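# Move the coaster can onto the turntable's orange spot

## Task

Pick up the can sitting on the coaster and set it upright on the orange mark of the turntable, without disturbing the other cans already standing on the turntable.

## Robot and tools

Robot: two six-joint arms, left_arm and right_arm, each ending in a two-finger gripper whose fingers can fold. Base positions in the scene frame: left_arm (+0.060, +0.454, 0) m, right_arm (+0.087, -0.523, 0) m, both facing almost straight along +x. Two wrist cameras, cam_left_wrist and cam_right_wrist, each 896x504 pixels, ride on the arms; calibration lines give K, distortion and the camera pose.

Frames: the scene frame has its origin at table-top height midway between the nominal bases, +z up, +x out over the table, left_arm on the +y side (image left/right may differ). Each arm's reported hand position, orientation (quat wxyz), velocities and targets are in that arm's own base frame. Offsets you send move along that arm's base axes, and rotations turn about its Hand target's position. The gripper's fingers point along its own +z and open along its y. end_effector_position is the point between the pads when closed; fingertips extend about 33 mm beyond it (about 9 mm when fully open).

Row layout (shared by execute_actions and move): 18 numbers, always all of them even if one arm is idle. First nine for left_arm: dx, dy, dz, rx, ry, rz, position, force_limit, speed; then the same nine for right_arm. The six pose numbers are an offset, not a pose: they are measured from that arm's Hand target as it stood when the action or move began. Scale: 1.0 equals 0.6 m for dx/dy/dz and 180 degrees for the rotation vector rx/ry/rz; range -1 to 1. Six zeros means stay at (or return to) the Hand target. The three gripper numbers are absolute settings: position +1 fully open (140 mm), about -0.8 pads touching, -1 close until blocked; force_limit -1 to +1 (roughly 14 N to 58 N squeeze after a slow close); speed -1 to +1 (about 30 to 250 mm/s of gap change). To leave a gripper unchanged, resend its previous three numbers; a 0 is a real command.

execute_actions(actions, cameras): actions is a list of actions; each action is a table of up to 15 rows, one per 1/30 s step; a shorter table repeats its final row. Every row counts from the start of its action, so rows do not accumulate, but successive actions do. Per step the controller limits the commanded pose to 70 mm and 16 degrees from where the gripper actually is, so big offsets may take several actions. An empty list returns images and full state. cameras: list of names, ["all"], or [].

move(target, speed, blend, stop_force, zero, blocking, cameras): drives each gripper in a straight line to target, one row or a list of up to 15 rows, all offsets counted from the same starting Hand targets. speed in m/s, 0.002 to 2 (default 0.25), one value or one per row. blend in metres rounds corners in a list. stop_force in N (10 to 80) ends an arm's path when it feels that much push along its motion; use it only slowly, without gripper rotation, and not when backing off a contact. zero (default true) re-zeroes the force reading first. blocking=false returns early (not with stop_force). Paths do not avoid obstacles; keep them away from an arm's own base. The result adds a move: line (done, off_target, moving, held, fault) and limits such as paced or held. Moves stop at 10 s.

wait(seconds 0 to 10) lets time pass. stop brakes a running move. zoom_image(camera, region [x0, y0, x1, y1], at most 504 by 504 pixels) enlarges part of the latest image of either wrist camera. finished_scene(scene) ends the current scene (numbered 1 or 2) irreversibly.

Reading results: Hand target is the last commanded pose after clipping; the next offsets count from it, and the gripper may rest a little short of it. Tool commands shows gripper settings. object_status: 0 moving, 2 stopped while closing (the sign of a grip), 1 stopped while opening, 3 reached its setting or pads met. position_measured is in counts: 3 open, about 75 = 100 mm, 139 = 60 mm, 200 = 20 mm, 230 pads together. Also listed: joint positions, torques, external torque estimates, flange force (includes held weight), step readings, and Kept back, the number of control steps (12 or 0) still to run after the result arrives.

Gripping: close with position -1 and confirm status 2. Grip with the outer quarter of the pads near the fingertips; deeper in, fingers fold and may hold a narrow can poorly. To tighten, raise force_limit and switch position between -1 and -0.98. To loosen, open and reclose slowly. Fingertips pushed into the table fold easily and spoil the next grip.

Avoid: any arm stop. A net 144 N on an arm, or contact torque at joint limits (waist and shoulder 295, elbow 139, forearm roll 30.2, wrist pitch 30.3, wrist roll 33.7 N m), halts that arm for 10 s. Arms are stiff, so do not command targets past a firm surface; approach slowly. Keep arms and grippers from pressing or closing on each other. Do not drop the can, release it while moving, knock over the other cans, slam anything, or let any object leave the table. Holding loads or stretching out heats motors; a MOTOR HOT line warns before a long brake stop. Occasionally an outside nudge moves a loose object.

Each tool is called after ">>>" as name([rows], argument=value, ...), one row to a line, values as JSON.

## Session

>>> execute_actions(actions=[])

Scene clock: 0.00 s.
left_arm: end_effector_position=(+0.2405, +0.4420, +0.3863) position_measured=3 object_status=3 end_effector_quat_wxyz=(-0.202, +0.390, +0.859, +0.263) | right_arm: end_effector_position=(+0.4550, +0.7261, +0.1876) position_measured=3 object_status=3 end_effector_quat_wxyz=(-0.006, +0.664, +0.747, +0.036)
Joint positions: left_arm=[0.602 -0.289 2.042 0.675 1.197 -0.309] | right_arm=[0.97 0.507 1.383 0.003 1.178 0.852]
Joint velocities: within noise
Joint torques (N m): no reading
External joint torques (N m): no reading
Flange force (N): no reading
Hand target: left_arm +0.2405, +0.4420, +0.3863; -0.202, +0.390, +0.859, +0.263 | right_arm +0.4550, +0.7261, +0.1876; -0.006, +0.664, +0.747, +0.036
Tool commands: left_gripper/position=+1.0 left_gripper/force_limit=+1.0 left_gripper/speed=+1.0 right_gripper/position=+1.0 right_gripper/force_limit=+1.0 right_gripper/speed=+1.0

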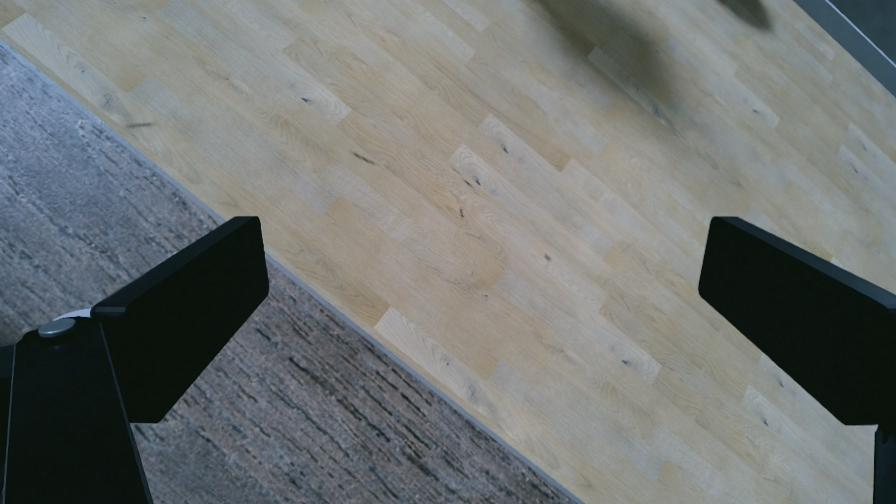

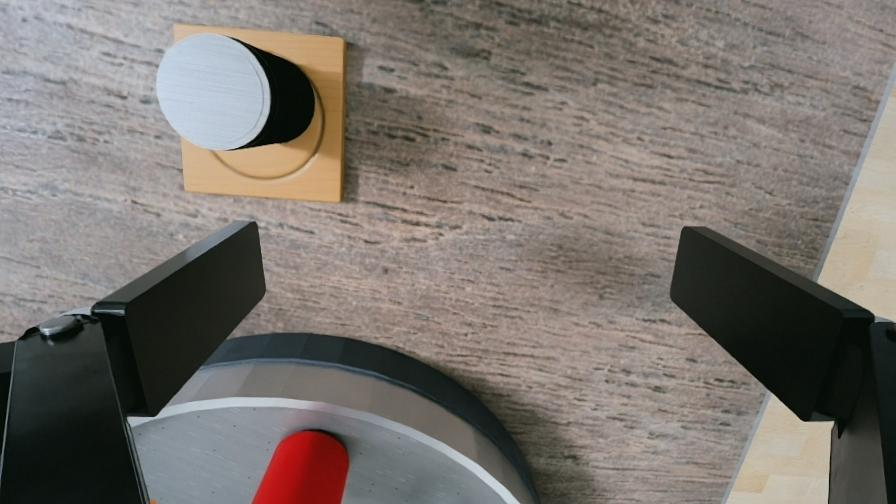

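>>> move(target=[0,0,0,0,0,0,1,1,1,-0.05,-0.28,0.25,0,0,0,1,1,1], speed=0.4, cameras=["cam_right_wrist"])

Scene clock: 3.07 s.
left_arm: end_effector_position=(+0.2405, +0.4420, +0.3863) position_measured=3 object_status=3 end_effector_quat_wxyz=(-0.202, +0.390, +0.859, +0.263) | right_arm: end_effector_position=(+0.4250, +0.5582, +0.3375) position_measured=3 object_status=3 end_effector_quat_wxyz=(-0.006, +0.664, +0.747, +0.036)
Joint positions: left_arm=[0.602 -0.289 2.042 0.675 1.197 -0.309] | right_arm=[0.866 0.203 1.531 0.011 1.335 0.747]
Joint torques (N m): left_arm=[-2.86 -13.45 -42.21 5.02 -0.26 0.34] | right_arm=[0.43 -62.96 -41.56 4.67 -0.13 0.21]
External joint torques (N m): left_arm=[2.9 0.68 0.11 -0.16 -0.04 -0.33] | right_arm=[-0.3 1.06 0.37 -0.4 -0.1 -0.21]
Flange force (N): left_arm=[5.2 1.0 5.1] | right_arm=[0.1 1.1 1.1]
Hand target: left_arm +0.2405, +0.4420, +0.3863; -0.202, +0.390, +0.859, +0.263 | right_arm +0.4250, +0.5581, +0.3376; -0.006, +0.664, +0.747, +0.036
Off the commanded pose: left_arm 0.000 m, 0 deg | right_arm 0.000 m, 0 deg.
move: done
camera_calibration:
cam_right_wrist: T_world_to_cam=[[0.99114, 0.125667, 0.0429964, -0.497085], [0.108758, -0.953708, 0.280379, 0.400033], [0.0762403, -0.273219, -0.958926, 0.586719], [0, 0, 0, 1]] pos_world=[0.404442, 0.604284, 0.471832]
Images, in order (width x height): cam_right_wrist 896x504.

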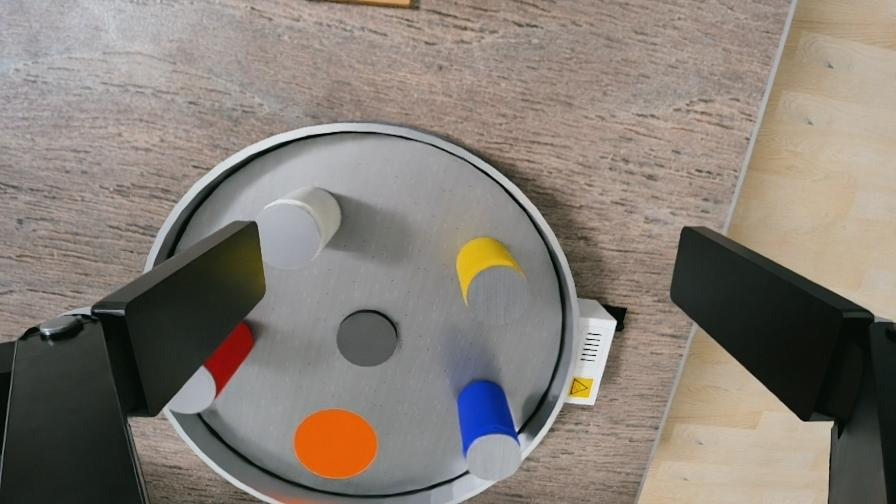

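>>> wait(seconds=0.5, cameras=["cam_right_wrist"])

>>> wait(seconds=1, cameras=["cam_right_wrist"])

>>> wait(seconds=1, cameras=["cam_right_wrist"])

Scene clock: 4.27 s.
left_arm: end_effector_position=(+0.2405, +0.4420, +0.3863) position_measured=3 object_status=3 end_effector_quat_wxyz=(-0.202, +0.390, +0.859, +0.263) | right_arm: end_effector_position=(+0.4250, +0.5581, +0.3376) position_measured=3 object_status=3 end_effector_quat_wxyz=(-0.006, +0.664, +0.747, +0.036)
Joint positions: left_arm=[0.602 -0.289 2.042 0.675 1.197 -0.309] | right_arm=[0.866 0.202 1.531 0.011 1.335 0.747]
Joint torques (N m): left_arm=[-3.01 -13.53 -42.27 5.03 -0.27 0.31] | right_arm=[-0.38 -63.34 -41.46 4.63 -0.2 0.09]
External joint torques (N m): left_arm=[2.93 1.3 0.24 -0.17 -0.03 -0.29] | right_arm=[0.38 2.15 0.52 -0.39 -0.04 -0.09]
Flange force (N): left_arm=[5.1 1.8 5.8] | right_arm=[2.0 1.3 1.6]
Hand target: left_arm +0.2405, +0.4420, +0.3863; -0.202, +0.390, +0.859, +0.263 | right_arm +0.4250, +0.5581, +0.3376; -0.006, +0.664, +0.747, +0.036
Tool commands: left_gripper/position=+1.0 left_gripper/force_limit=+1.0 left_gripper/speed=+1.0 right_gripper/position=+1.0 right_gripper/force_limit=+1.0 right_gripper/speed=+1.0
Off the commanded pose: left_arm 0.000 m, 0 deg | right_arm 0.000 m, 0 deg.
wait: 0.50 s; at rest from the start
camera_calibration:
cam_right_wrist: T_world_to_cam=[[0.991143, 0.125602, 0.0431307, -0.497102], [0.108666, -0.953744, 0.280293, 0.400009], [0.0763411, -0.273124, -0.958945, 0.586699], [0, 0, 0, 1]] pos_world=[0.404443, 0.604184, 0.471932]
Images, in order (width x height): cam_right_wrist 896x504.

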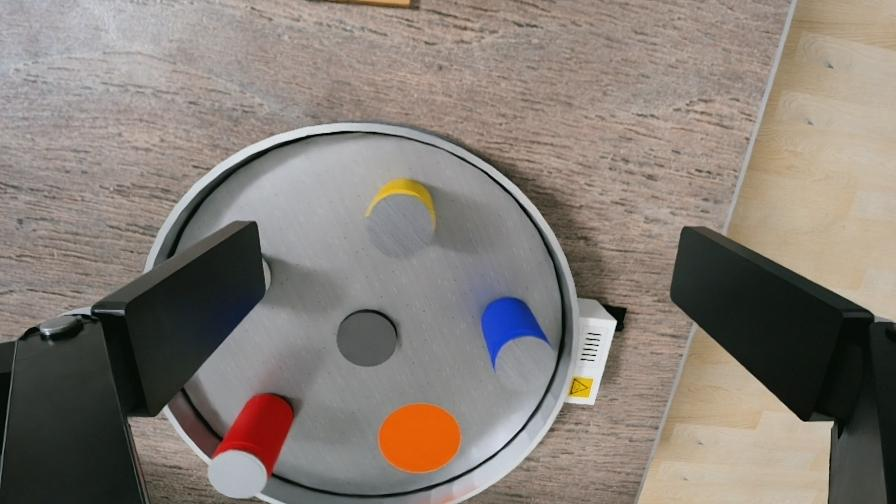

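Scene clock: 5.27 s.
left_arm: end_effector_position=(+0.2405, +0.4420, +0.3863) position_measured=3 object_status=3 end_effector_quat_wxyz=(-0.202, +0.390, +0.859, +0.263) | right_arm: end_effector_position=(+0.4250, +0.5581, +0.3376) position_measured=3 object_status=3 end_effector_quat_wxyz=(-0.006, +0.664, +0.747, +0.036)
Joint positions: left_arm=[0.602 -0.289 2.042 0.675 1.197 -0.309] | right_arm=[0.866 0.202 1.531 0.011 1.335 0.747]
Joint torques (N m): left_arm=[-3.11 -13.55 -42.11 4.99 -0.24 0.31] | right_arm=[-0.34 -63.25 -41.57 4.6 -0.22 0.04]
External joint torques (N m): left_arm=[3.11 0.59 -0.1 -0.11 -0.06 -0.29] | right_arm=[0.41 1.23 0.39 -0.33 -0.01 -0.04]
Flange force (N): left_arm=[6.0 1.3 5.3] | right_arm=[1.2 0.4 1.0]
Hand target: left_arm +0.2405, +0.4420, +0.3863; -0.202, +0.390, +0.859, +0.263 | right_arm +0.4250, +0.5581, +0.3376; -0.006, +0.664, +0.747, +0.036
Tool commands: left_gripper/position=+1.0 left_gripper/force_limit=+1.0 left_gripper/speed=+1.0 right_gripper/position=+1.0 right_gripper/force_limit=+1.0 right_gripper/speed=+1.0
Off the commanded pose: left_arm 0.000 m, 0 deg | right_arm 0.000 m, 0 deg.
wait: 1.00 s; at rest by 0.17 s
camera_calibration:
cam_right_wrist: T_world_to_cam=[[0.991143, 0.125602, 0.0431307, -0.497102], [0.108666, -0.953744, 0.280293, 0.400009], [0.0763411, -0.273124, -0.958945, 0.586699], [0, 0, 0, 1]] pos_world=[0.404443, 0.604184, 0.471932]
Images, in order (width x height): cam_right_wrist 896x504.

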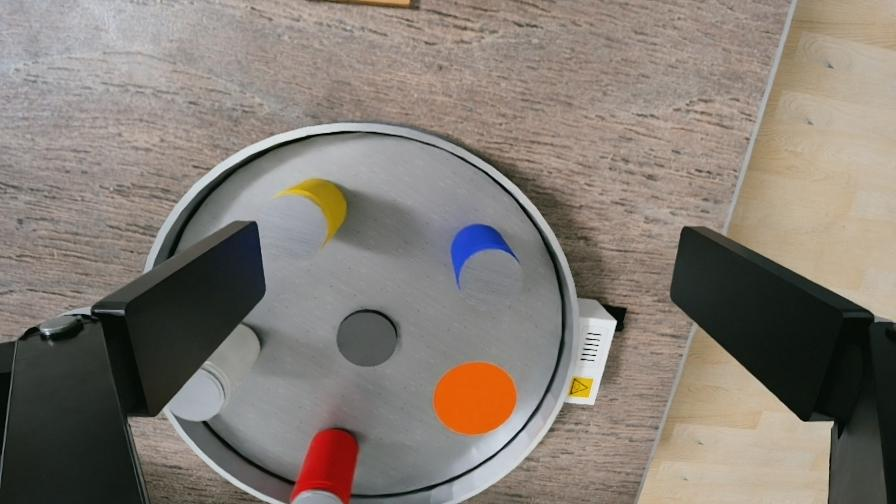

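Scene clock: 6.27 s.
left_arm: end_effector_position=(+0.2405, +0.4420, +0.3863) position_measured=3 object_status=3 end_effector_quat_wxyz=(-0.202, +0.390, +0.859, +0.263) | right_arm: end_effector_position=(+0.4250, +0.5581, +0.3376) position_measured=3 object_status=3 end_effector_quat_wxyz=(-0.006, +0.664, +0.747, +0.036)
Joint positions: left_arm=[0.602 -0.289 2.042 0.675 1.197 -0.309] | right_arm=[0.866 0.202 1.531 0.011 1.335 0.747]
Joint torques (N m): left_arm=[-3.07 -13.53 -42.17 5.03 -0.25 0.32] | right_arm=[-0.28 -63.59 -41.26 4.65 -0.27 0.07]
External joint torques (N m): left_arm=[3.12 0.72 0.11 -0.17 -0.04 -0.3] | right_arm=[0.23 2.41 0.42 -0.42 0.04 -0.07]
Flange force (N): left_arm=[5.8 1.1 5.5] | right_arm=[2.3 1.9 1.4]
Hand target: left_arm +0.2405, +0.4420, +0.3863; -0.202, +0.390, +0.859, +0.263 | right_arm +0.4250, +0.5581, +0.3376; -0.006, +0.664, +0.747, +0.036
Tool commands: left_gripper/position=+1.0 left_gripper/force_limit=+1.0 left_gripper/speed=+1.0 right_gripper/position=+1.0 right_gripper/force_limit=+1.0 right_gripper/speed=+1.0
Off the commanded pose: left_arm 0.000 m, 0 deg | right_arm 0.000 m, 0 deg.
wait: 1.00 s; at rest by 0.17 s
camera_calibration:
cam_right_wrist: T_world_to_cam=[[0.991143, 0.125602, 0.0431307, -0.497102], [0.108666, -0.953744, 0.280293, 0.400009], [0.0763411, -0.273124, -0.958945, 0.586699], [0, 0, 0, 1]] pos_world=[0.404443, 0.604184, 0.471932]
Images, in order (width x height): cam_right_wrist 896x504.

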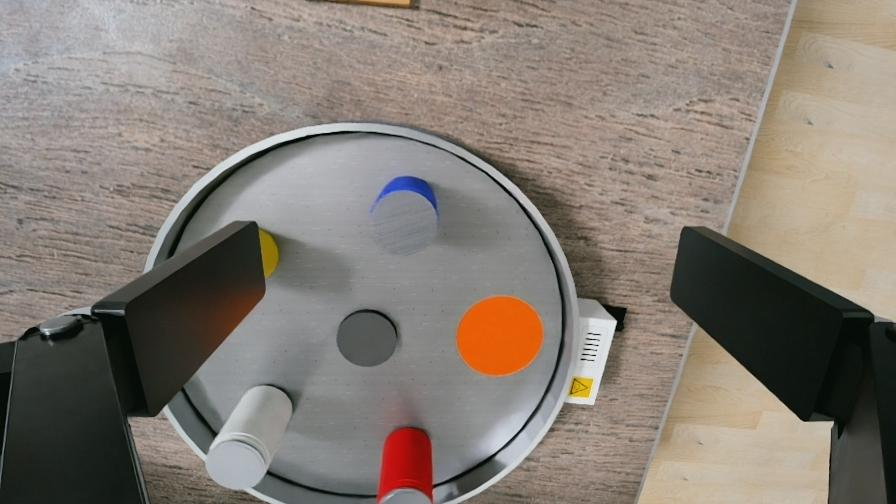

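>>> move(target=[0,0,0,0,0,0,1,1,1,-0.163,0.35,-0.229,-0.0196,0.0124,0,1,1,1], speed=0.5, cameras=["cam_right_wrist"])

Scene clock: 12.73 s.
left_arm: end_effector_position=(+0.2405, +0.4420, +0.3863) position_measured=3 object_status=3 end_effector_quat_wxyz=(-0.202, +0.390, +0.859, +0.263) | right_arm: end_effector_position=(+0.3272, +0.7681, +0.2003) position_measured=3 object_status=3 end_effector_quat_wxyz=(+0.000, +0.665, +0.747, +0.001)
Joint positions: left_arm=[0.602 -0.289 2.042 0.675 1.197 -0.309] | right_arm=[1.127 0.503 1.363 0 1.274 1.01]
Joint torques (N m): left_arm=[-3 -13.56 -42.29 5.03 -0.23 0.33] | right_arm=[0.85 -91.29 -40.03 4.47 0.01 -0.02]
External joint torques (N m): left_arm=[3.01 1.02 0.24 -0.18 -0.07 -0.32] | right_arm=[-0.92 2 0.32 -0.38 -0.06 0.02]
Flange force (N): left_arm=[5.3 1.4 5.8] | right_arm=[1.4 2.1 1.4]
Hand target: left_arm +0.2405, +0.4420, +0.3863; -0.202, +0.390, +0.859, +0.263 | right_arm +0.3272, +0.7681, +0.2002; +0.000, +0.665, +0.747, +0.000
Off the commanded pose: left_arm 0.000 m, 0 deg | right_arm 0.000 m, 0 deg.
move: done; limits=paced
camera_calibration:
cam_right_wrist: T_world_to_cam=[[0.991927, 0.126772, -0.0032185, -0.41247], [0.12056, -0.934846, 0.333957, 0.620289], [0.0393275, -0.331649, -0.942583, 0.573642], [0, 0, 0, 1]] pos_world=[0.311797, 0.822413, 0.332228]
Images, in order (width x height): cam_right_wrist 896x504.

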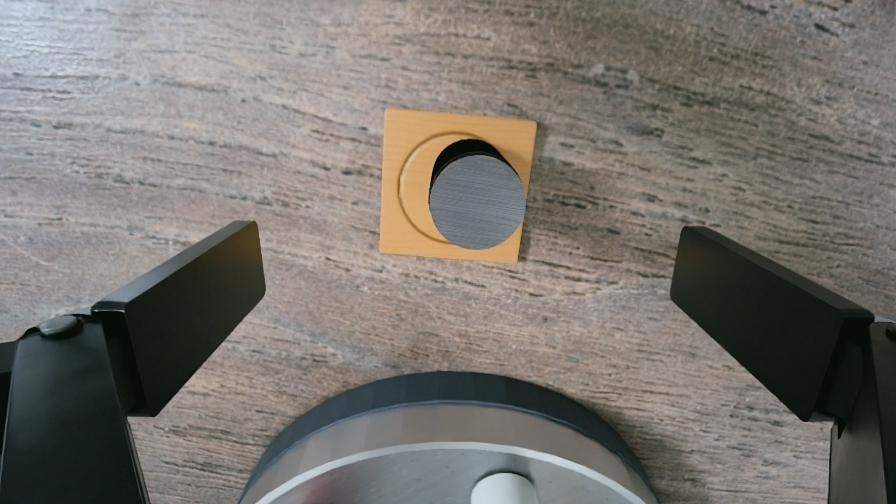

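>>> move(target=[0,0,0,0,0,0,1,1,1,0.013,0.005,-0.16,0,0,0,0.05,0,1], speed=0.25, cameras=["cam_right_wrist"])

Scene clock: 15.03 s.
left_arm: end_effector_position=(+0.2405, +0.4420, +0.3863) position_measured=3 object_status=3 end_effector_quat_wxyz=(-0.202, +0.390, +0.859, +0.263) | right_arm: end_effector_position=(+0.3350, +0.7711, +0.1043) position_measured=123 object_status=3 end_effector_quat_wxyz=(+0.000, +0.665, +0.747, +0.001)
Joint positions: left_arm=[0.602 -0.289 2.042 0.675 1.197 -0.309] | right_arm=[1.12 0.569 1.442 0 1.13 1.003]
Joint torques (N m): left_arm=[-3.19 -13.38 -42.28 4.98 -0.21 0.32] | right_arm=[-0.77 -97.39 -38.01 4.22 0.3 -0.02]
External joint torques (N m): left_arm=[3.08 0.73 0.19 -0.12 -0.09 -0.31] | right_arm=[0.79 4.8 0.47 -0.35 -0.35 0.02]
Flange force (N): left_arm=[5.6 1.0 5.7] | right_arm=[5.3 2.0 4.3]
Hand target: left_arm +0.2405, +0.4420, +0.3863; -0.202, +0.390, +0.859, +0.263 | right_arm +0.3350, +0.7711, +0.1042; +0.000, +0.665, +0.747, +0.000
Off the commanded pose: left_arm 0.000 m, 0 deg | right_arm 0.000 m, 0 deg.
move: done
camera_calibration:
cam_right_wrist: T_world_to_cam=[[0.991913, 0.126877, -0.00325505, -0.420969], [0.120671, -0.934832, 0.333958, 0.654166], [0.0393285, -0.33165, -0.942582, 0.483843], [0, 0, 0, 1]] pos_world=[0.319597, 0.825412, 0.236228]
Images, in order (width x height): cam_right_wrist 896x504.

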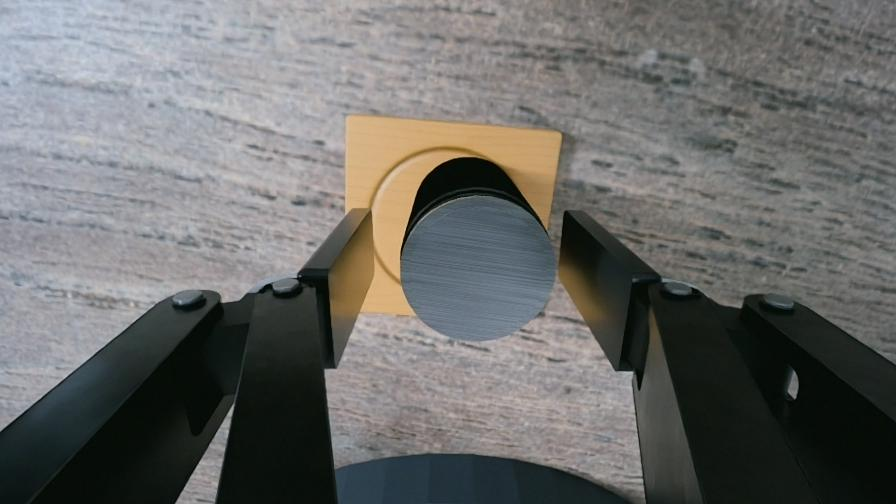

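>>> move([
  [0,0,0,0,0,0,1,1,1,0.004,0.006,0,0,0,0,0.05,0,1],
  [0,0,0,0,0,0,1,1,1,0.004,0.006,0,0,0,0,-1,0,-1],
], cameras=["cam_right_wrist"])

Scene clock: 19.07 s.
left_arm: end_effector_position=(+0.2405, +0.4420, +0.3863) position_measured=3 object_status=3 end_effector_quat_wxyz=(-0.202, +0.390, +0.859, +0.263) | right_arm: end_effector_position=(+0.3374, +0.7747, +0.1042) position_measured=154 object_status=0 end_effector_quat_wxyz=(+0.000, +0.665, +0.747, +0.000)
Joint positions: left_arm=[0.602 -0.289 2.042 0.675 1.197 -0.309] | right_arm=[1.119 0.575 1.432 0 1.134 1.002]
Joint torques (N m): left_arm=[-3.02 -13.42 -42.21 5 -0.26 0.34] | right_arm=[-1.68 -84.53 -32.8 3.89 -1.4 0.04]
External joint torques (N m): left_arm=[2.95 0.78 0.2 -0.15 -0.04 -0.32] | right_arm=[1.7 -8.9 -4.95 0 1.35 -0.04]
Flange force (N): left_arm=[5.3 1.1 5.4] | right_arm=[1.4 -1.5 -12.3]
Hand target: left_arm +0.2405, +0.4420, +0.3863; -0.202, +0.390, +0.859, +0.263 | right_arm +0.3374, +0.7747, +0.1042; +0.000, +0.665, +0.747, +0.000
Off the commanded pose: left_arm 0.000 m, 0 deg | right_arm 0.000 m, 0 deg.
move: done
camera_calibration:
cam_right_wrist: T_world_to_cam=[[0.991913, 0.126877, -0.00325466, -0.423806], [0.12067, -0.934821, 0.333989, 0.657226], [0.0393328, -0.33168, -0.942572, 0.484963], [0, 0, 0, 1]] pos_world=[0.321997, 0.829012, 0.236227]
Images, in order (width x height): cam_right_wrist 896x504.

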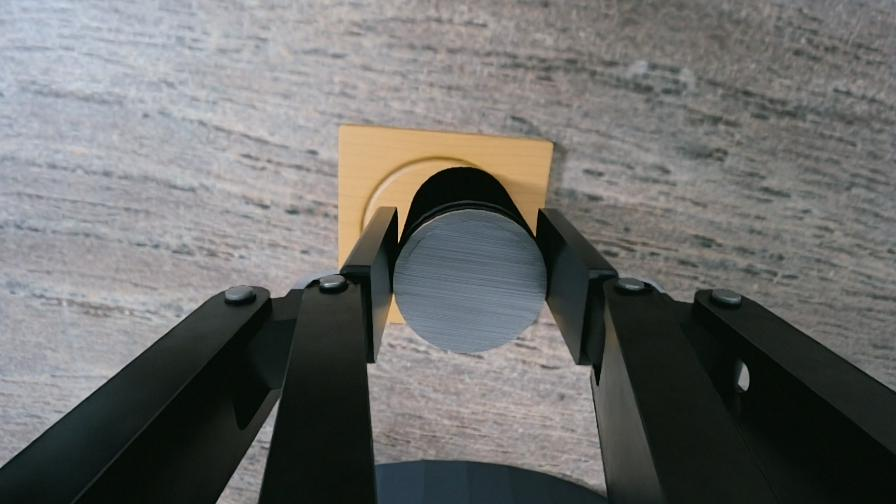

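>>> move([
  [0,0,0,0,0,0,1,1,1,0,0,0.31,0,0,0,-1,0,-1],
  [0,0,0,0,0,0,1,1,1,0.054,-0.532,0.31,0,0,0,-1,0,-1],
], speed=0.4, blend=[0.04,0], cameras=["cam_right_wrist"])

>>> wait(seconds=0.5, cameras=["cam_right_wrist"])

Scene clock: 24.97 s.
left_arm: end_effector_position=(+0.2405, +0.4420, +0.3863) position_measured=3 object_status=3 end_effector_quat_wxyz=(-0.202, +0.390, +0.859, +0.263) | right_arm: end_effector_position=(+0.3698, +0.4556, +0.2901) position_measured=154 object_status=2 end_effector_quat_wxyz=(+0.000, +0.665, +0.747, +0.000)
Joint positions: left_arm=[0.602 -0.289 2.042 0.675 1.197 -0.309] | right_arm=[0.83 0.075 1.764 0 1.302 0.713]
Joint torques (N m): left_arm=[-2.96 -13.42 -42.23 5.01 -0.26 0.32] | right_arm=[-1.18 -49.66 -41.53 4.51 -0.1 0.34]
External joint torques (N m): left_arm=[3.01 0.26 -0.01 -0.12 -0.04 -0.31] | right_arm=[1.24 2.25 1.64 -0.38 0.06 -0.34]
Flange force (N): left_arm=[5.8 0.6 4.9] | right_arm=[1.7 -0.5 3.1]
Hand target: left_arm +0.2405, +0.4420, +0.3863; -0.202, +0.390, +0.859, +0.263 | right_arm +0.3698, +0.4555, +0.2902; +0.000, +0.665, +0.747, +0.000
Off the commanded pose: left_arm 0.000 m, 0 deg | right_arm 0.000 m, 0 deg.
move: done
camera_calibration:
cam_right_wrist: T_world_to_cam=[[0.991917, 0.12684, -0.00336053, -0.414791], [0.120667, -0.934794, 0.334066, 0.292881], [0.0392315, -0.331771, -0.942544, 0.553144], [0, 0, 0, 1]] pos_world=[0.354397, 0.509912, 0.422127]
Images, in order (width x height): cam_right_wrist 896x504.

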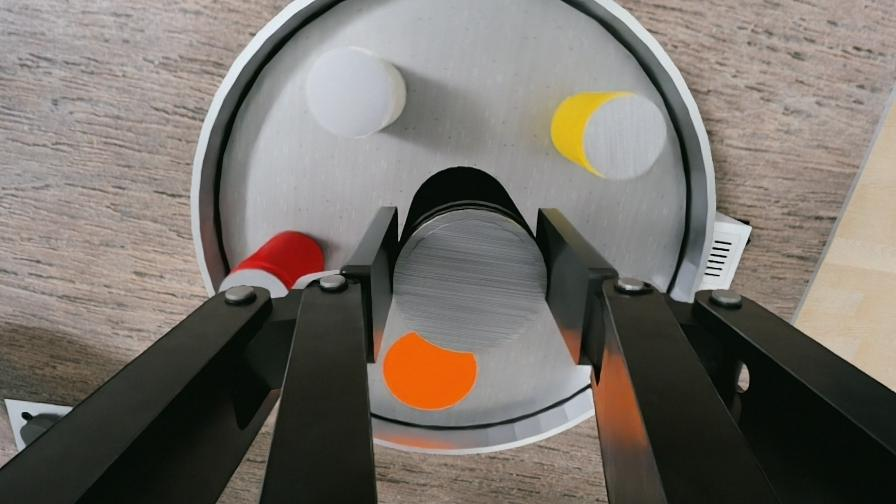

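Scene clock: 25.47 s.
left_arm: end_effector_position=(+0.2405, +0.4420, +0.3863) position_measured=3 object_status=3 end_effector_quat_wxyz=(-0.202, +0.390, +0.859, +0.263) | right_arm: end_effector_position=(+0.3698, +0.4555, +0.2902) position_measured=154 object_status=2 end_effector_quat_wxyz=(+0.000, +0.665, +0.747, +0.000)
Joint positions: left_arm=[0.602 -0.289 2.042 0.675 1.197 -0.309] | right_arm=[0.83 0.075 1.764 0 1.302 0.713]
Joint torques (N m): left_arm=[-2.98 -13.49 -42.23 5.01 -0.26 0.33] | right_arm=[-1.1 -49.02 -41.02 4.56 -0.06 -0.05]
External joint torques (N m): left_arm=[3.09 0.74 0.18 -0.16 -0.03 -0.32] | right_arm=[1.12 1.63 1.18 -0.44 0.02 0.05]
Flange force (N): left_arm=[5.6 1.1 5.5] | right_arm=[1.9 -0.9 2.3]
Hand target: left_arm +0.2405, +0.4420, +0.3863; -0.202, +0.390, +0.859, +0.263 | right_arm +0.3698, +0.4555, +0.2902; +0.000, +0.665, +0.747, +0.000
Tool commands: left_gripper/position=+1.0 left_gripper/force_limit=+1.0 left_gripper/speed=+1.0 right_gripper/position=-1.0 right_gripper/force_limit=+0.0 right_gripper/speed=-1.0
Off the commanded pose: left_arm 0.000 m, 0 deg | right_arm 0.000 m, 0 deg.
wait: 0.50 s; at rest by 0.17 s
camera_calibration:
cam_right_wrist: T_world_to_cam=[[0.991913, 0.126877, -0.00325477, -0.414841], [0.12067, -0.934821, 0.333989, 0.292832], [0.0393328, -0.33168, -0.942572, 0.553041], [0, 0, 0, 1]] pos_world=[0.354397, 0.509812, 0.422127]
Images, in order (width x height): cam_right_wrist 896x504.

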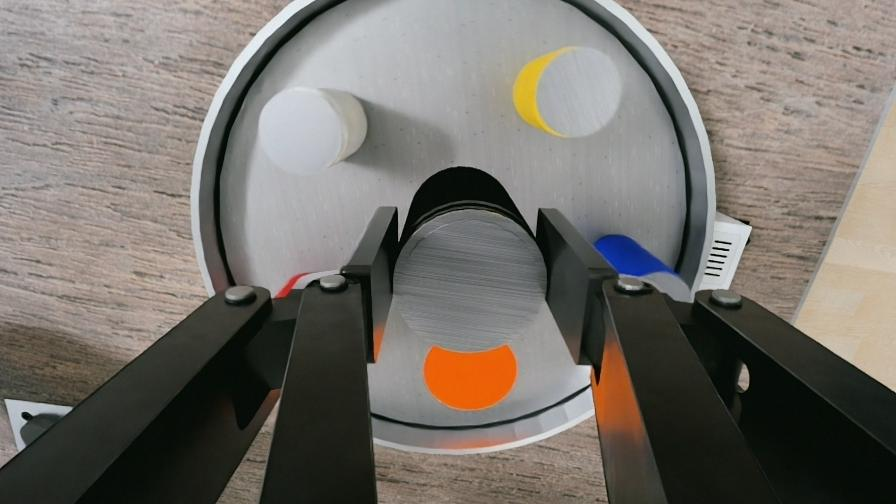

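>>> move(target=[0,0,0,0,0,0,1,1,1,0,0,-0.175,0,0,0,-1,0,-1], speed=0.25)

>>> move(target=[0,0,0,0,0,0,1,1,1,0,0,-0.085,0,0,0,-1,0,-1], speed=0.02, stop_force=10)

>>> move(target=[0,0,0,0,0,0,1,1,1,0,0,0.1,0,0,0,-1,0,-1], speed=0.25, cameras=["cam_right_wrist"])

Scene clock: 27.80 s.
left_arm: end_effector_position=(+0.2405, +0.4420, +0.3863) position_measured=3 object_status=3 end_effector_quat_wxyz=(-0.202, +0.390, +0.859, +0.263) | right_arm: end_effector_position=(+0.3698, +0.4555, +0.1852) position_measured=154 object_status=2 end_effector_quat_wxyz=(+0.000, +0.665, +0.747, +0.000)
Joint positions: left_arm=[0.602 -0.289 2.042 0.675 1.197 -0.309] | right_arm=[0.83 0.137 1.895 0 1.108 0.713]
Joint torques (N m): left_arm=[-2.9 -13.38 -42.34 5 -0.22 0.33] | right_arm=[-0.49 -53.23 -38.27 4.11 -0.21 0.03]
External joint torques (N m): left_arm=[2.88 0.99 0.24 -0.13 -0.08 -0.31] | right_arm=[0.49 1.66 0.96 -0.25 0.17 -0.03]
Flange force (N): left_arm=[5.0 1.3 5.6] | right_arm=[1.2 0.1 2.0]
Hand target: left_arm +0.2405, +0.4420, +0.3863; -0.202, +0.390, +0.859, +0.263 | right_arm +0.3698, +0.4555, +0.1852; +0.000, +0.665, +0.747, +0.000
Off the commanded pose: left_arm 0.000 m, 0 deg | right_arm 0.000 m, 0 deg.
move: done

Scene clock: 30.47 s.
left_arm: end_effector_position=(+0.2405, +0.4420, +0.3863) position_measured=3 object_status=3 end_effector_quat_wxyz=(-0.202, +0.390, +0.859, +0.263) | right_arm: end_effector_position=(+0.3699, +0.4556, +0.1443) position_measured=154 object_status=2 end_effector_quat_wxyz=(+0.000, +0.665, +0.747, +0.001)
Joint positions: left_arm=[0.602 -0.289 2.042 0.675 1.197 -0.309] | right_arm=[0.83 0.171 1.938 0 1.031 0.713]
Joint torques (N m): left_arm=[-2.97 -13.43 -42.22 4.99 -0.26 0.32] | right_arm=[-2.82 -37.12 -25.1 3.17 -1.4 0.04]
External joint torques (N m): left_arm=[2.96 0.83 0.14 -0.13 -0.04 -0.31] | right_arm=[2.78 -15.57 -10.24 0.48 1.37 -0.04]
Flange force (N): left_arm=[5.3 1.3 5.4] | right_arm=[0.7 -6.0 -26.7]
Hand target: left_arm +0.2405, +0.4420, +0.3863; -0.202, +0.390, +0.859, +0.263 | right_arm +0.3699, +0.4556, +0.1443; +0.000, +0.665, +0.747, +0.001 (not the last commanded pose)
Off the commanded pose: left_arm 0.000 m, 0 deg | right_arm 0.010 m, 0 deg.
move: contact (right_arm)

Scene clock: 31.30 s.
left_arm: end_effector_position=(+0.2405, +0.4420, +0.3863) position_measured=3 object_status=3 end_effector_quat_wxyz=(-0.202, +0.390, +0.859, +0.263) | right_arm: end_effector_position=(+0.3699, +0.4556, +0.2042) position_measured=154 object_status=2 end_effector_quat_wxyz=(+0.000, +0.665, +0.747, +0.001)
Joint positions: left_arm=[0.602 -0.289 2.042 0.675 1.197 -0.309] | right_arm=[0.83 0.124 1.873 0 1.144 0.713]
Joint torques (N m): left_arm=[-2.83 -13.44 -42.26 5.03 -0.25 0.3] | right_arm=[-0.62 -52.21 -38.94 4.29 -0.09 -0.03]
External joint torques (N m): left_arm=[2.94 0.79 0.22 -0.17 -0.05 -0.28] | right_arm=[0.56 2.37 1.47 -0.41 0.05 0.03]
Flange force (N): left_arm=[5.3 1.1 5.4] | right_arm=[1.5 0.1 3.3]
Hand target: left_arm +0.2405, +0.4420, +0.3863; -0.202, +0.390, +0.859, +0.263 | right_arm +0.3699, +0.4556, +0.2043; +0.000, +0.665, +0.747, +0.001
Off the commanded pose: left_arm 0.000 m, 0 deg | right_arm 0.000 m, 0 deg.
move: done
camera_calibration:
cam_right_wrist: T_world_to_cam=[[0.99191, 0.126901, -0.00314506, -0.415181], [0.120661, -0.934861, 0.333881, 0.321675], [0.0394297, -0.331559, -0.94261, 0.472024], [0, 0, 0, 1]] pos_world=[0.354397, 0.509913, 0.336228]
Images, in order (width x height): cam_right_wrist 896x504.

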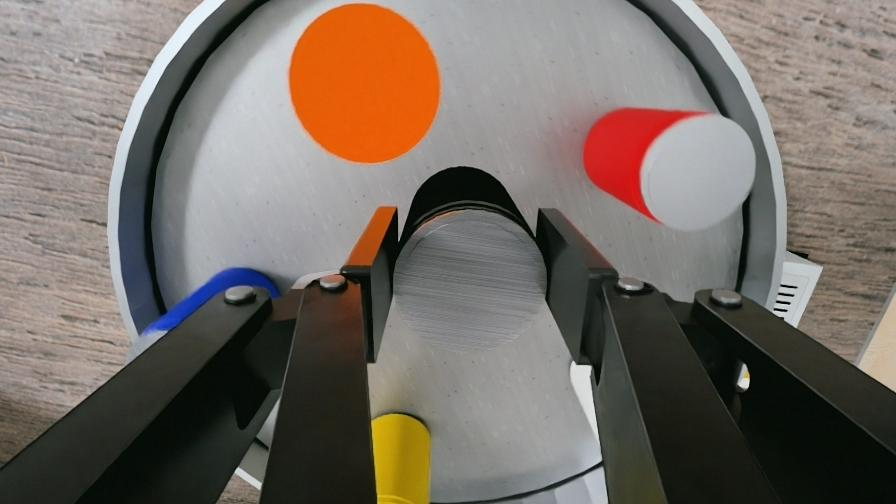

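>>> move([
  [0,0,0,0,0,0,1,1,1,0,0,0.0762,0,0,0,-1,0,-1],
  [0,0,0,0,0,0,1,1,1,0.2235,-0.3043,0.0762,0,0,0,-1,0,-1],
], speed=0.03, blend=[0.02,0], blocking=false)

Scene clock: 34.30 s.
left_arm: end_effector_position=(+0.2405, +0.4420, +0.3863) position_measured=3 object_status=3 end_effector_quat_wxyz=(-0.202, +0.390, +0.859, +0.263) | right_arm: end_effector_position=(+0.3699, +0.4556, +0.2165) position_measured=154 object_status=2 end_effector_quat_wxyz=(+0.000, +0.665, +0.747, +0.001) end_effector_velocity=(+0.000, +0.000, +0.030) end_effector_angular_velocity=(+0.000, +0.000, +0.000)
Joint positions: left_arm=[0.602 -0.289 2.042 0.675 1.197 -0.309] | right_arm=[0.83 0.115 1.859 0 1.166 0.713]
Joint velocities: left_arm=[within noise] | right_arm=[0 -0.02 -0.035 0 0.055 0.001]
Joint torques (N m): left_arm=[-3 -13.39 -42.32 5 -0.27 0.33] | right_arm=[-1.25 -48.09 -40.56 4.28 -0.38 0.01]
External joint torques (N m): left_arm=[2.94 0.65 0.1 -0.12 -0.03 -0.31] | right_arm=[1.26 -1.93 2.34 -0.33 0.33 -0.01]
Flange force (N): left_arm=[5.4 1.0 5.2] | right_arm=[-3.3 -6.5 0.9]
Hand target: left_arm +0.2405, +0.4420, +0.3863; -0.202, +0.390, +0.859, +0.263 | right_arm +0.3699, +0.4556, +0.2191; +0.000, +0.665, +0.747, +0.001
Tool commands: left_gripper/position=+1.0 left_gripper/force_limit=+1.0 left_gripper/speed=+1.0 right_gripper/position=-1.0 right_gripper/force_limit=+0.0 right_gripper/speed=-1.0
Off the commanded pose: left_arm 0.000 m, 0 deg | right_arm 0.229 m, 0 deg.
move: running; path passed 0 of 2 targets

>>> wait(seconds=10)

>>> wait(seconds=4.2)

>>> execute_actions([
  [[0,0,0,0,0,0,1,1,1,0,0.0001,0,0,0,0,-1,0,-1],[0,0,0,0,0,0,1,1,1,0,0.0006,0,0,0,0,-1,0,-1],[0,0,0,0,0,0,1,1,1,0,0.0013,0,0,0,0,-1,0,-1],[0,0,0,0,0,0,1,1,1,0,0.0023,0,0,0,0,-1,0,-1],[0,0,0,0,0,0,1,1,1,0,0.0037,0,0,0,0,-1,0,-1],[0,0,0,0,0,0,1,1,1,0,0.0053,0,0,0,0,-1,0,-1],[0,0,0,0,0,0,1,1,1,0,0.0072,0,0,0,0,-1,0,-1],[0,0,0,0,0,0,1,1,1,0,0.0094,0,0,0,0,-1,0,-1],[0,0,0,0,0,0,1,1,1,0,0.0118,0,0,0,0,-1,0,-1],[0,0,0,0,0,0,1,1,1,0,0.0146,0,0,0,0,-1,0,-1],[0,0,0,0,0,0,1,1,1,0,0.0177,0,0,0,0,-1,0,-1],[0,0,0,0,0,0,1,1,1,0,0.021,0,0,0,0,-1,0,-1],[0,0,0,0,0,0,1,1,1,0,0.0247,0,0,0,0,-1,0,-1],[0,0,0,0,0,0,1,1,1,0,0.0286,0,0,0,0,-1,0,-1],[0,0,0,0,0,0,1,1,1,0,0.0329,0,0,0,0,-1,0,-1]],
  [[0,0,0,0,0,0,1,1,1,0,0.0044,0,0,0,0,-1,0,-1],[0,0,0,0,0,0,1,1,1,0,0.0088,0,0,0,0,-1,0,-1],[0,0,0,0,0,0,1,1,1,0,0.0131,0,0,0,0,-1,0,-1],[0,0,0,0,0,0,1,1,1,0,0.0175,0,0,0,0,-1,0,-1],[0,0,0,0,0,0,1,1,1,0,0.0219,0,0,0,0,-1,0,-1],[0,0,0,0,0,0,1,1,1,0,0.0263,0,0,0,0,-1,0,-1],[0,0,0,0,0,0,1,1,1,0,0.0307,0,0,0,0,-1,0,-1],[0,0,0,0,0,0,1,1,1,0,0.0351,0,0,0,0,-1,0,-1],[0,0,0,0,0,0,1,1,1,0,0.0394,0,0,0,0,-1,0,-1],[0,0,0,0,0,0,1,1,1,0,0.0438,0,0,0,0,-1,0,-1],[0,0,0,0,0,0,1,1,1,0,0.0482,0,0,0,0,-1,0,-1],[0,0,0,0,0,0,1,1,1,0,0.0526,0,0,0,0,-1,0,-1],[0,0,0,0,0,0,1,1,1,0,0.057,0,0,0,0,-1,0,-1],[0,0,0,0,0,0,1,1,1,0,0.0614,0,0,0,0,-1,0,-1],[0,0,0,0,0,0,1,1,1,0,0.0657,0,0,0,0,-1,0,-1]],
  [[0,0,0,0,0,0,1,1,1,0,0.0044,0,0,0,0,-1,0,-1],[0,0,0,0,0,0,1,1,1,0,0.0088,0,0,0,0,-1,0,-1],[0,0,0,0,0,0,1,1,1,0,0.0131,0,0,0,0,-1,0,-1],[0,0,0,0,0,0,1,1,1,0,0.0175,0,0,0,0,-1,0,-1],[0,0,0,0,0,0,1,1,1,0,0.0219,0,0,0,0,-1,0,-1],[0,0,0,0,0,0,1,1,1,0,0.0263,0,0,0,0,-1,0,-1],[0,0,0,0,0,0,1,1,1,0,0.0307,0,0,0,0,-1,0,-1],[0,0,0,0,0,0,1,1,1,0,0.0351,0,0,0,0,-1,0,-1],[0,0,0,0,0,0,1,1,1,0,0.0394,0,0,0,0,-1,0,-1],[0,0,0,0,0,0,1,1,1,0,0.0438,0,0,0,0,-1,0,-1],[0,0,0,0,0,0,1,1,1,0,0.0482,0,0,0,0,-1,0,-1],[0,0,0,0,0,0,1,1,1,0,0.0526,0,0,0,0,-1,0,-1],[0,0,0,0,0,0,1,1,1,0,0.057,0,0,0,0,-1,0,-1],[0,0,0,0,0,0,1,1,1,0,0.0614,0,0,0,0,-1,0,-1],[0,0,0,0,0,0,1,1,1,0,0.0657,0,0,0,0,-1,0,-1]],
], cameras=["cam_right_wrist"])

Scene clock: 43.13 s.
left_arm: end_effector_position=(+0.2405, +0.4420, +0.3863) position_measured=3 object_status=3 end_effector_quat_wxyz=(-0.202, +0.390, +0.859, +0.263) | right_arm: end_effector_position=(+0.5039, +0.2731, +0.2500) position_measured=154 object_status=2 end_effector_quat_wxyz=(+0.000, +0.665, +0.747, +0.001)
Joint positions: left_arm=[0.602 -0.289 2.042 0.675 1.197 -0.309] | right_arm=[0.436 0.073 1.841 0.001 1.226 0.319]
Joint torques (N m): left_arm=[-3.08 -13.47 -42.15 4.99 -0.24 0.32] | right_arm=[-2.48 -48.73 -40.17 4.42 -0.05 0.06]
External joint torques (N m): left_arm=[2.94 1.12 0.06 -0.13 -0.07 -0.31] | right_arm=[2.52 2.58 1.27 -0.38 0.02 -0.06]
Flange force (N): left_arm=[5.2 1.8 5.6] | right_arm=[4.8 0.4 3.1]
Hand target: left_arm +0.2405, +0.4420, +0.3863; -0.202, +0.390, +0.859, +0.263 | right_arm +0.5040, +0.2730, +0.2500; +0.000, +0.665, +0.747, +0.001
Tool commands: left_gripper/position=+1.0 left_gripper/force_limit=+1.0 left_gripper/speed=+1.0 right_gripper/position=-1.0 right_gripper/force_limit=+0.0 right_gripper/speed=-1.0
Off the commanded pose: left_arm 0.000 m, 0 deg | right_arm 0.000 m, 0 deg.
earlier move: done
wait: 7.03 of 10 s (the move ended)

Scene clock: 47.33 s.
left_arm: end_effector_position=(+0.2405, +0.4420, +0.3863) position_measured=3 object_status=3 end_effector_quat_wxyz=(-0.202, +0.390, +0.859, +0.263) | right_arm: end_effector_position=(+0.5040, +0.2730, +0.2500) position_measured=154 object_status=2 end_effector_quat_wxyz=(+0.000, +0.665, +0.747, +0.001)
Joint positions: left_arm=[0.602 -0.289 2.042 0.675 1.197 -0.309] | right_arm=[0.436 0.073 1.841 0.001 1.226 0.319]
Joint torques (N m): left_arm=[-2.77 -13.56 -42.32 5.02 -0.23 0.29] | right_arm=[-0.9 -47.88 -40.26 4.38 -0.12 0.04]
External joint torques (N m): left_arm=[2.76 0.81 0.26 -0.16 -0.06 -0.28] | right_arm=[0.94 1.41 1.29 -0.33 0.09 -0.04]
Flange force (N): left_arm=[4.9 1.0 5.2] | right_arm=[1.5 -0.5 2.3]
Hand target: left_arm +0.2405, +0.4420, +0.3863; -0.202, +0.390, +0.859, +0.263 | right_arm +0.5040, +0.2730, +0.2500; +0.000, +0.665, +0.747, +0.001
Tool commands: left_gripper/position=+1.0 left_gripper/force_limit=+1.0 left_gripper/speed=+1.0 right_gripper/position=-1.0 right_gripper/force_limit=+0.0 right_gripper/speed=-1.0
Off the commanded pose: left_arm 0.000 m, 0 deg | right_arm 0.000 m, 0 deg.
wait: 4.20 s; at rest by 0.17 s

Scene clock: 48.43 s.
left_arm: end_effector_position=(+0.2405, +0.4420, +0.3863) position_measured=3 object_status=3 end_effector_quat_wxyz=(-0.202, +0.390, +0.859, +0.263) | right_arm: end_effector_position=(+0.5039, +0.3334, +0.2500) position_measured=154 object_status=2 end_effector_quat_wxyz=(+0.000, +0.665, +0.747, +0.001) end_effector_velocity=(+0.000, +0.078, +0.001) end_effector_angular_velocity=(+0.001, -0.002, +0.000)
Joint positions: left_arm=[0.602 -0.289 2.042 0.675 1.197 -0.309] | right_arm=[0.527 0.122 1.787 0.001 1.232 0.41]
Joint velocities: left_arm=[within noise] | right_arm=[0.112 0.066 -0.077 0 0.008 0.112]
Joint torques (N m): left_arm=[-2.85 -13.36 -42.19 5.01 -0.22 0.37] | right_arm=[0.33 -57.81 -41.53 4.43 0.48 0.6]
External joint torques (N m): left_arm=[2.93 0.49 0.19 -0.16 -0.06 -0.36] | right_arm=[-0.46 6.34 2.45 -0.38 -0.51 -0.6]
External joint torques at the end of the 1st action: left_arm=[3 0.58 -0.01 -0.12 -0.05 -0.35] | right_arm=[2.85 3.83 1.56 -0.38 0.04 0.07]
External joint torques at the end of the 2nd action: left_arm=[2.83 0.4 0.02 -0.17 -0.06 -0.32] | right_arm=[-0.88 -1.94 2.12 -0.38 -0.31 0.04]
Flange force (N): left_arm=[5.3 0.6 5.2] | right_arm=[0.8 5.5 7.5]
Flange force at the end of the 1st action (N): left_arm=[5.5 1.1 5.1] | right_arm=[6.1 1.4 4.1]
Flange force at the end of the 2nd action (N): left_arm=[5.3 0.7 4.8] | right_arm=[-4.3 -5.6 2.2]
Hand target: left_arm +0.2405, +0.4420, +0.3863; -0.202, +0.390, +0.859, +0.263 | right_arm +0.5040, +0.3716, +0.2500; +0.000, +0.665, +0.747, +0.001
Off the commanded pose: left_arm 0.000 m, 0 deg | right_arm 0.038 m, 0 deg.
Kept back: 12 steps.
Step readings (end_effector_position of left_arm | right_arm; steps 1 to 15: 1st action; 16 to 30: 2nd action; 31 to 33: 3rd action):
0: (+0.2405, +0.4420, +0.3863) | (+0.5040, +0.2730, +0.2500)
1: (+0.2405, +0.4420, +0.3863) | (+0.5040, +0.2730, +0.2500)
2: (+0.2405, +0.4420, +0.3863) | (+0.5040, +0.2730, +0.2500)
4: (+0.2405, +0.4420, +0.3863) | (+0.5041, +0.2733, +0.2500)
8: (+0.2405, +0.4420, +0.3863) | (+0.5040, +0.2758, +0.2500)
15: (+0.2405, +0.4420, +0.3863) | (+0.5039, +0.2869, +0.2500)
16: (+0.2405, +0.4420, +0.3863) | (+0.5040, +0.2890, +0.2500)
17: (+0.2405, +0.4420, +0.3863) | (+0.5040, +0.2911, +0.2500)
19: (+0.2405, +0.4420, +0.3863) | (+0.5039, +0.2964, +0.2500)
23: (+0.2405, +0.4420, +0.3863) | (+0.5039, +0.3065, +0.2500)
30: (+0.2405, +0.4420, +0.3863) | (+0.5039, +0.3255, +0.2500)
31: (+0.2405, +0.4420, +0.3863) | (+0.5039, +0.3279, +0.2500)
32: (+0.2405, +0.4420, +0.3863) | (+0.5039, +0.3302, +0.2500)
camera_calibration:
cam_right_wrist: T_world_to_cam=[[0.991909, 0.12691, -0.00312085, -0.532545], [0.120669, -0.934923, 0.333704, 0.17599], [0.0394327, -0.331381, -0.942673, 0.469218], [0, 0, 0, 1]] pos_world=[0.488497, 0.387613, 0.381929]
Images, in order (width x height): cam_right_wrist 896x504.

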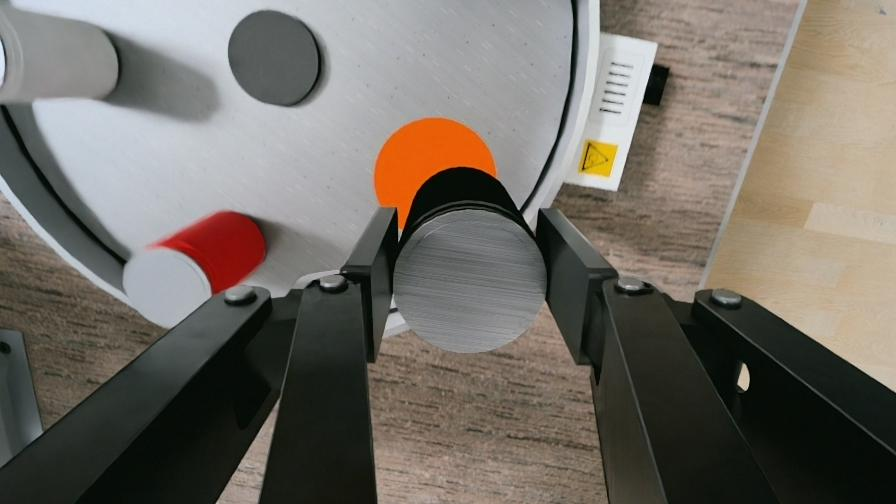

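>>> move(target=[0,0,0,0,0,0,1,1,1,0,-0.156,0,0,0,0,-1,0,-1], speed=0.012, blocking=false)

Scene clock: 54.43 s.
left_arm: end_effector_position=(+0.2405, +0.4420, +0.3863) position_measured=3 object_status=3 end_effector_quat_wxyz=(-0.202, +0.390, +0.859, +0.263) | right_arm: end_effector_position=(+0.5039, +0.3665, +0.2500) position_measured=154 object_status=2 end_effector_quat_wxyz=(+0.000, +0.665, +0.747, +0.001) end_effector_velocity=(-0.001, -0.012, +0.000) end_effector_angular_velocity=(+0.000, +0.000, +0.000)
Joint positions: left_arm=[0.602 -0.289 2.042 0.675 1.197 -0.309] | right_arm=[0.573 0.151 1.753 0.001 1.236 0.456]
Joint velocities: left_arm=[within noise] | right_arm=[-0.016 -0.012 0.014 0 -0.001 -0.016]
Joint torques (N m): left_arm=[-3.25 -13.36 -42.23 4.98 -0.25 0.31] | right_arm=[-0.88 -60.61 -40.19 4.43 -0.09 0.03]
External joint torques (N m): left_arm=[3.2 0.71 0.13 -0.12 -0.05 -0.3] | right_arm=[0.83 6.13 1 -0.37 0.06 -0.03]
Flange force (N): left_arm=[5.9 1.1 5.7] | right_arm=[4.9 6.1 4.5]
Hand target: left_arm +0.2405, +0.4420, +0.3863; -0.202, +0.390, +0.859, +0.263 | right_arm +0.5039, +0.3656, +0.2500; +0.000, +0.665, +0.747, +0.001
Tool commands: left_gripper/position=+1.0 left_gripper/force_limit=+1.0 left_gripper/speed=+1.0 right_gripper/position=-1.0 right_gripper/force_limit=+0.0 right_gripper/speed=-1.0
Off the commanded pose: left_arm 0.000 m, 0 deg | right_arm 0.089 m, 0 deg.
move: running

>>> wait(seconds=10)

>>> move(target=[0,0,0,0,0,0,1,1,1,0,0,0.1,0,0,0,-1,0,-1], speed=0.1)

>>> move(target=[0,0,0,0,0,0,1,1,1,0,0,-0.1,0,0,0,-1,0,-1], speed=0.01, blocking=false)

Scene clock: 61.93 s.
left_arm: end_effector_position=(+0.2405, +0.4420, +0.3863) position_measured=3 object_status=3 end_effector_quat_wxyz=(-0.202, +0.390, +0.859, +0.263) | right_arm: end_effector_position=(+0.5040, +0.2780, +0.2500) position_measured=154 object_status=2 end_effector_quat_wxyz=(+0.000, +0.665, +0.747, +0.001)
Joint positions: left_arm=[0.602 -0.289 2.042 0.675 1.197 -0.309] | right_arm=[0.444 0.077 1.837 0.001 1.227 0.327]
Joint torques (N m): left_arm=[-2.97 -13.58 -42.27 5 -0.28 0.32] | right_arm=[-0.26 -49.16 -40.21 4.49 0.05 0.02]
External joint torques (N m): left_arm=[3.12 0.55 0.1 -0.13 -0.01 -0.31] | right_arm=[0.28 2.32 1.23 -0.44 -0.08 -0.02]
Flange force (N): left_arm=[5.8 0.9 5.3] | right_arm=[1.0 1.3 3.0]
Hand target: left_arm +0.2405, +0.4420, +0.3863; -0.202, +0.390, +0.859, +0.263 | right_arm +0.5040, +0.2780, +0.2500; +0.000, +0.665, +0.747, +0.001
Tool commands: left_gripper/position=+1.0 left_gripper/force_limit=+1.0 left_gripper/speed=+1.0 right_gripper/position=-1.0 right_gripper/force_limit=+0.0 right_gripper/speed=-1.0
Off the commanded pose: left_arm 0.000 m, 0 deg | right_arm 0.000 m, 0 deg.
earlier move: done
wait: 4.60 of 10 s (the move ended)

Scene clock: 62.93 s.
left_arm: end_effector_position=(+0.2405, +0.4420, +0.3863) position_measured=3 object_status=3 end_effector_quat_wxyz=(-0.202, +0.390, +0.859, +0.263) | right_arm: end_effector_position=(+0.5040, +0.2780, +0.3099) position_measured=154 object_status=2 end_effector_quat_wxyz=(+0.000, +0.665, +0.747, +0.001)
Joint positions: left_arm=[0.602 -0.289 2.042 0.675 1.197 -0.309] | right_arm=[0.444 0.049 1.755 0.001 1.336 0.327]
Joint torques (N m): left_arm=[-2.87 -13.29 -42.36 5.02 -0.26 0.29] | right_arm=[-0.86 -47 -40.86 4.5 -0.1 0.09]
External joint torques (N m): left_arm=[2.96 0.71 0.36 -0.17 -0.03 -0.28] | right_arm=[0.86 1.61 0.49 -0.32 0.07 -0.09]
Flange force (N): left_arm=[5.3 0.7 5.5] | right_arm=[1.9 1.2 1.2]
Hand target: left_arm +0.2405, +0.4420, +0.3863; -0.202, +0.390, +0.859, +0.263 | right_arm +0.5040, +0.2780, +0.3100; +0.000, +0.665, +0.747, +0.001
Off the commanded pose: left_arm 0.000 m, 0 deg | right_arm 0.000 m, 0 deg.
move: done

Scene clock: 63.43 s.
left_arm: end_effector_position=(+0.2405, +0.4420, +0.3863) position_measured=3 object_status=3 end_effector_quat_wxyz=(-0.202, +0.390, +0.859, +0.263) | right_arm: end_effector_position=(+0.5040, +0.2780, +0.3058) position_measured=154 object_status=2 end_effector_quat_wxyz=(+0.000, +0.665, +0.747, +0.001) end_effector_velocity=(-0.001, +0.000, -0.011) end_effector_angular_velocity=(+0.000, +0.001, +0.000)
Joint positions: left_arm=[0.602 -0.289 2.042 0.675 1.197 -0.309] | right_arm=[0.444 0.051 1.761 0.001 1.329 0.327]
Joint velocities: left_arm=[within noise] | right_arm=[0 0.004 0.016 0 -0.019 0]
Joint torques (N m): left_arm=[-3.03 -13.6 -42.23 4.99 -0.24 0.31] | right_arm=[-1.24 -47.14 -40.83 4.53 -0.04 0.13]
External joint torques (N m): left_arm=[3.11 0.9 0.16 -0.13 -0.05 -0.3] | right_arm=[1.26 1.53 0.42 -0.34 0.01 -0.13]
Flange force (N): left_arm=[5.7 1.3 5.7] | right_arm=[2.5 1.0 1.2]
Hand target: left_arm +0.2405, +0.4420, +0.3863; -0.202, +0.390, +0.859, +0.263 | right_arm +0.5040, +0.2780, +0.3050; +0.000, +0.665, +0.747, +0.001
Tool commands: left_gripper/position=+1.0 left_gripper/force_limit=+1.0 left_gripper/speed=+1.0 right_gripper/position=-1.0 right_gripper/force_limit=+0.0 right_gripper/speed=-1.0
Off the commanded pose: left_arm 0.000 m, 0 deg | right_arm 0.056 m, 0 deg.
move: running


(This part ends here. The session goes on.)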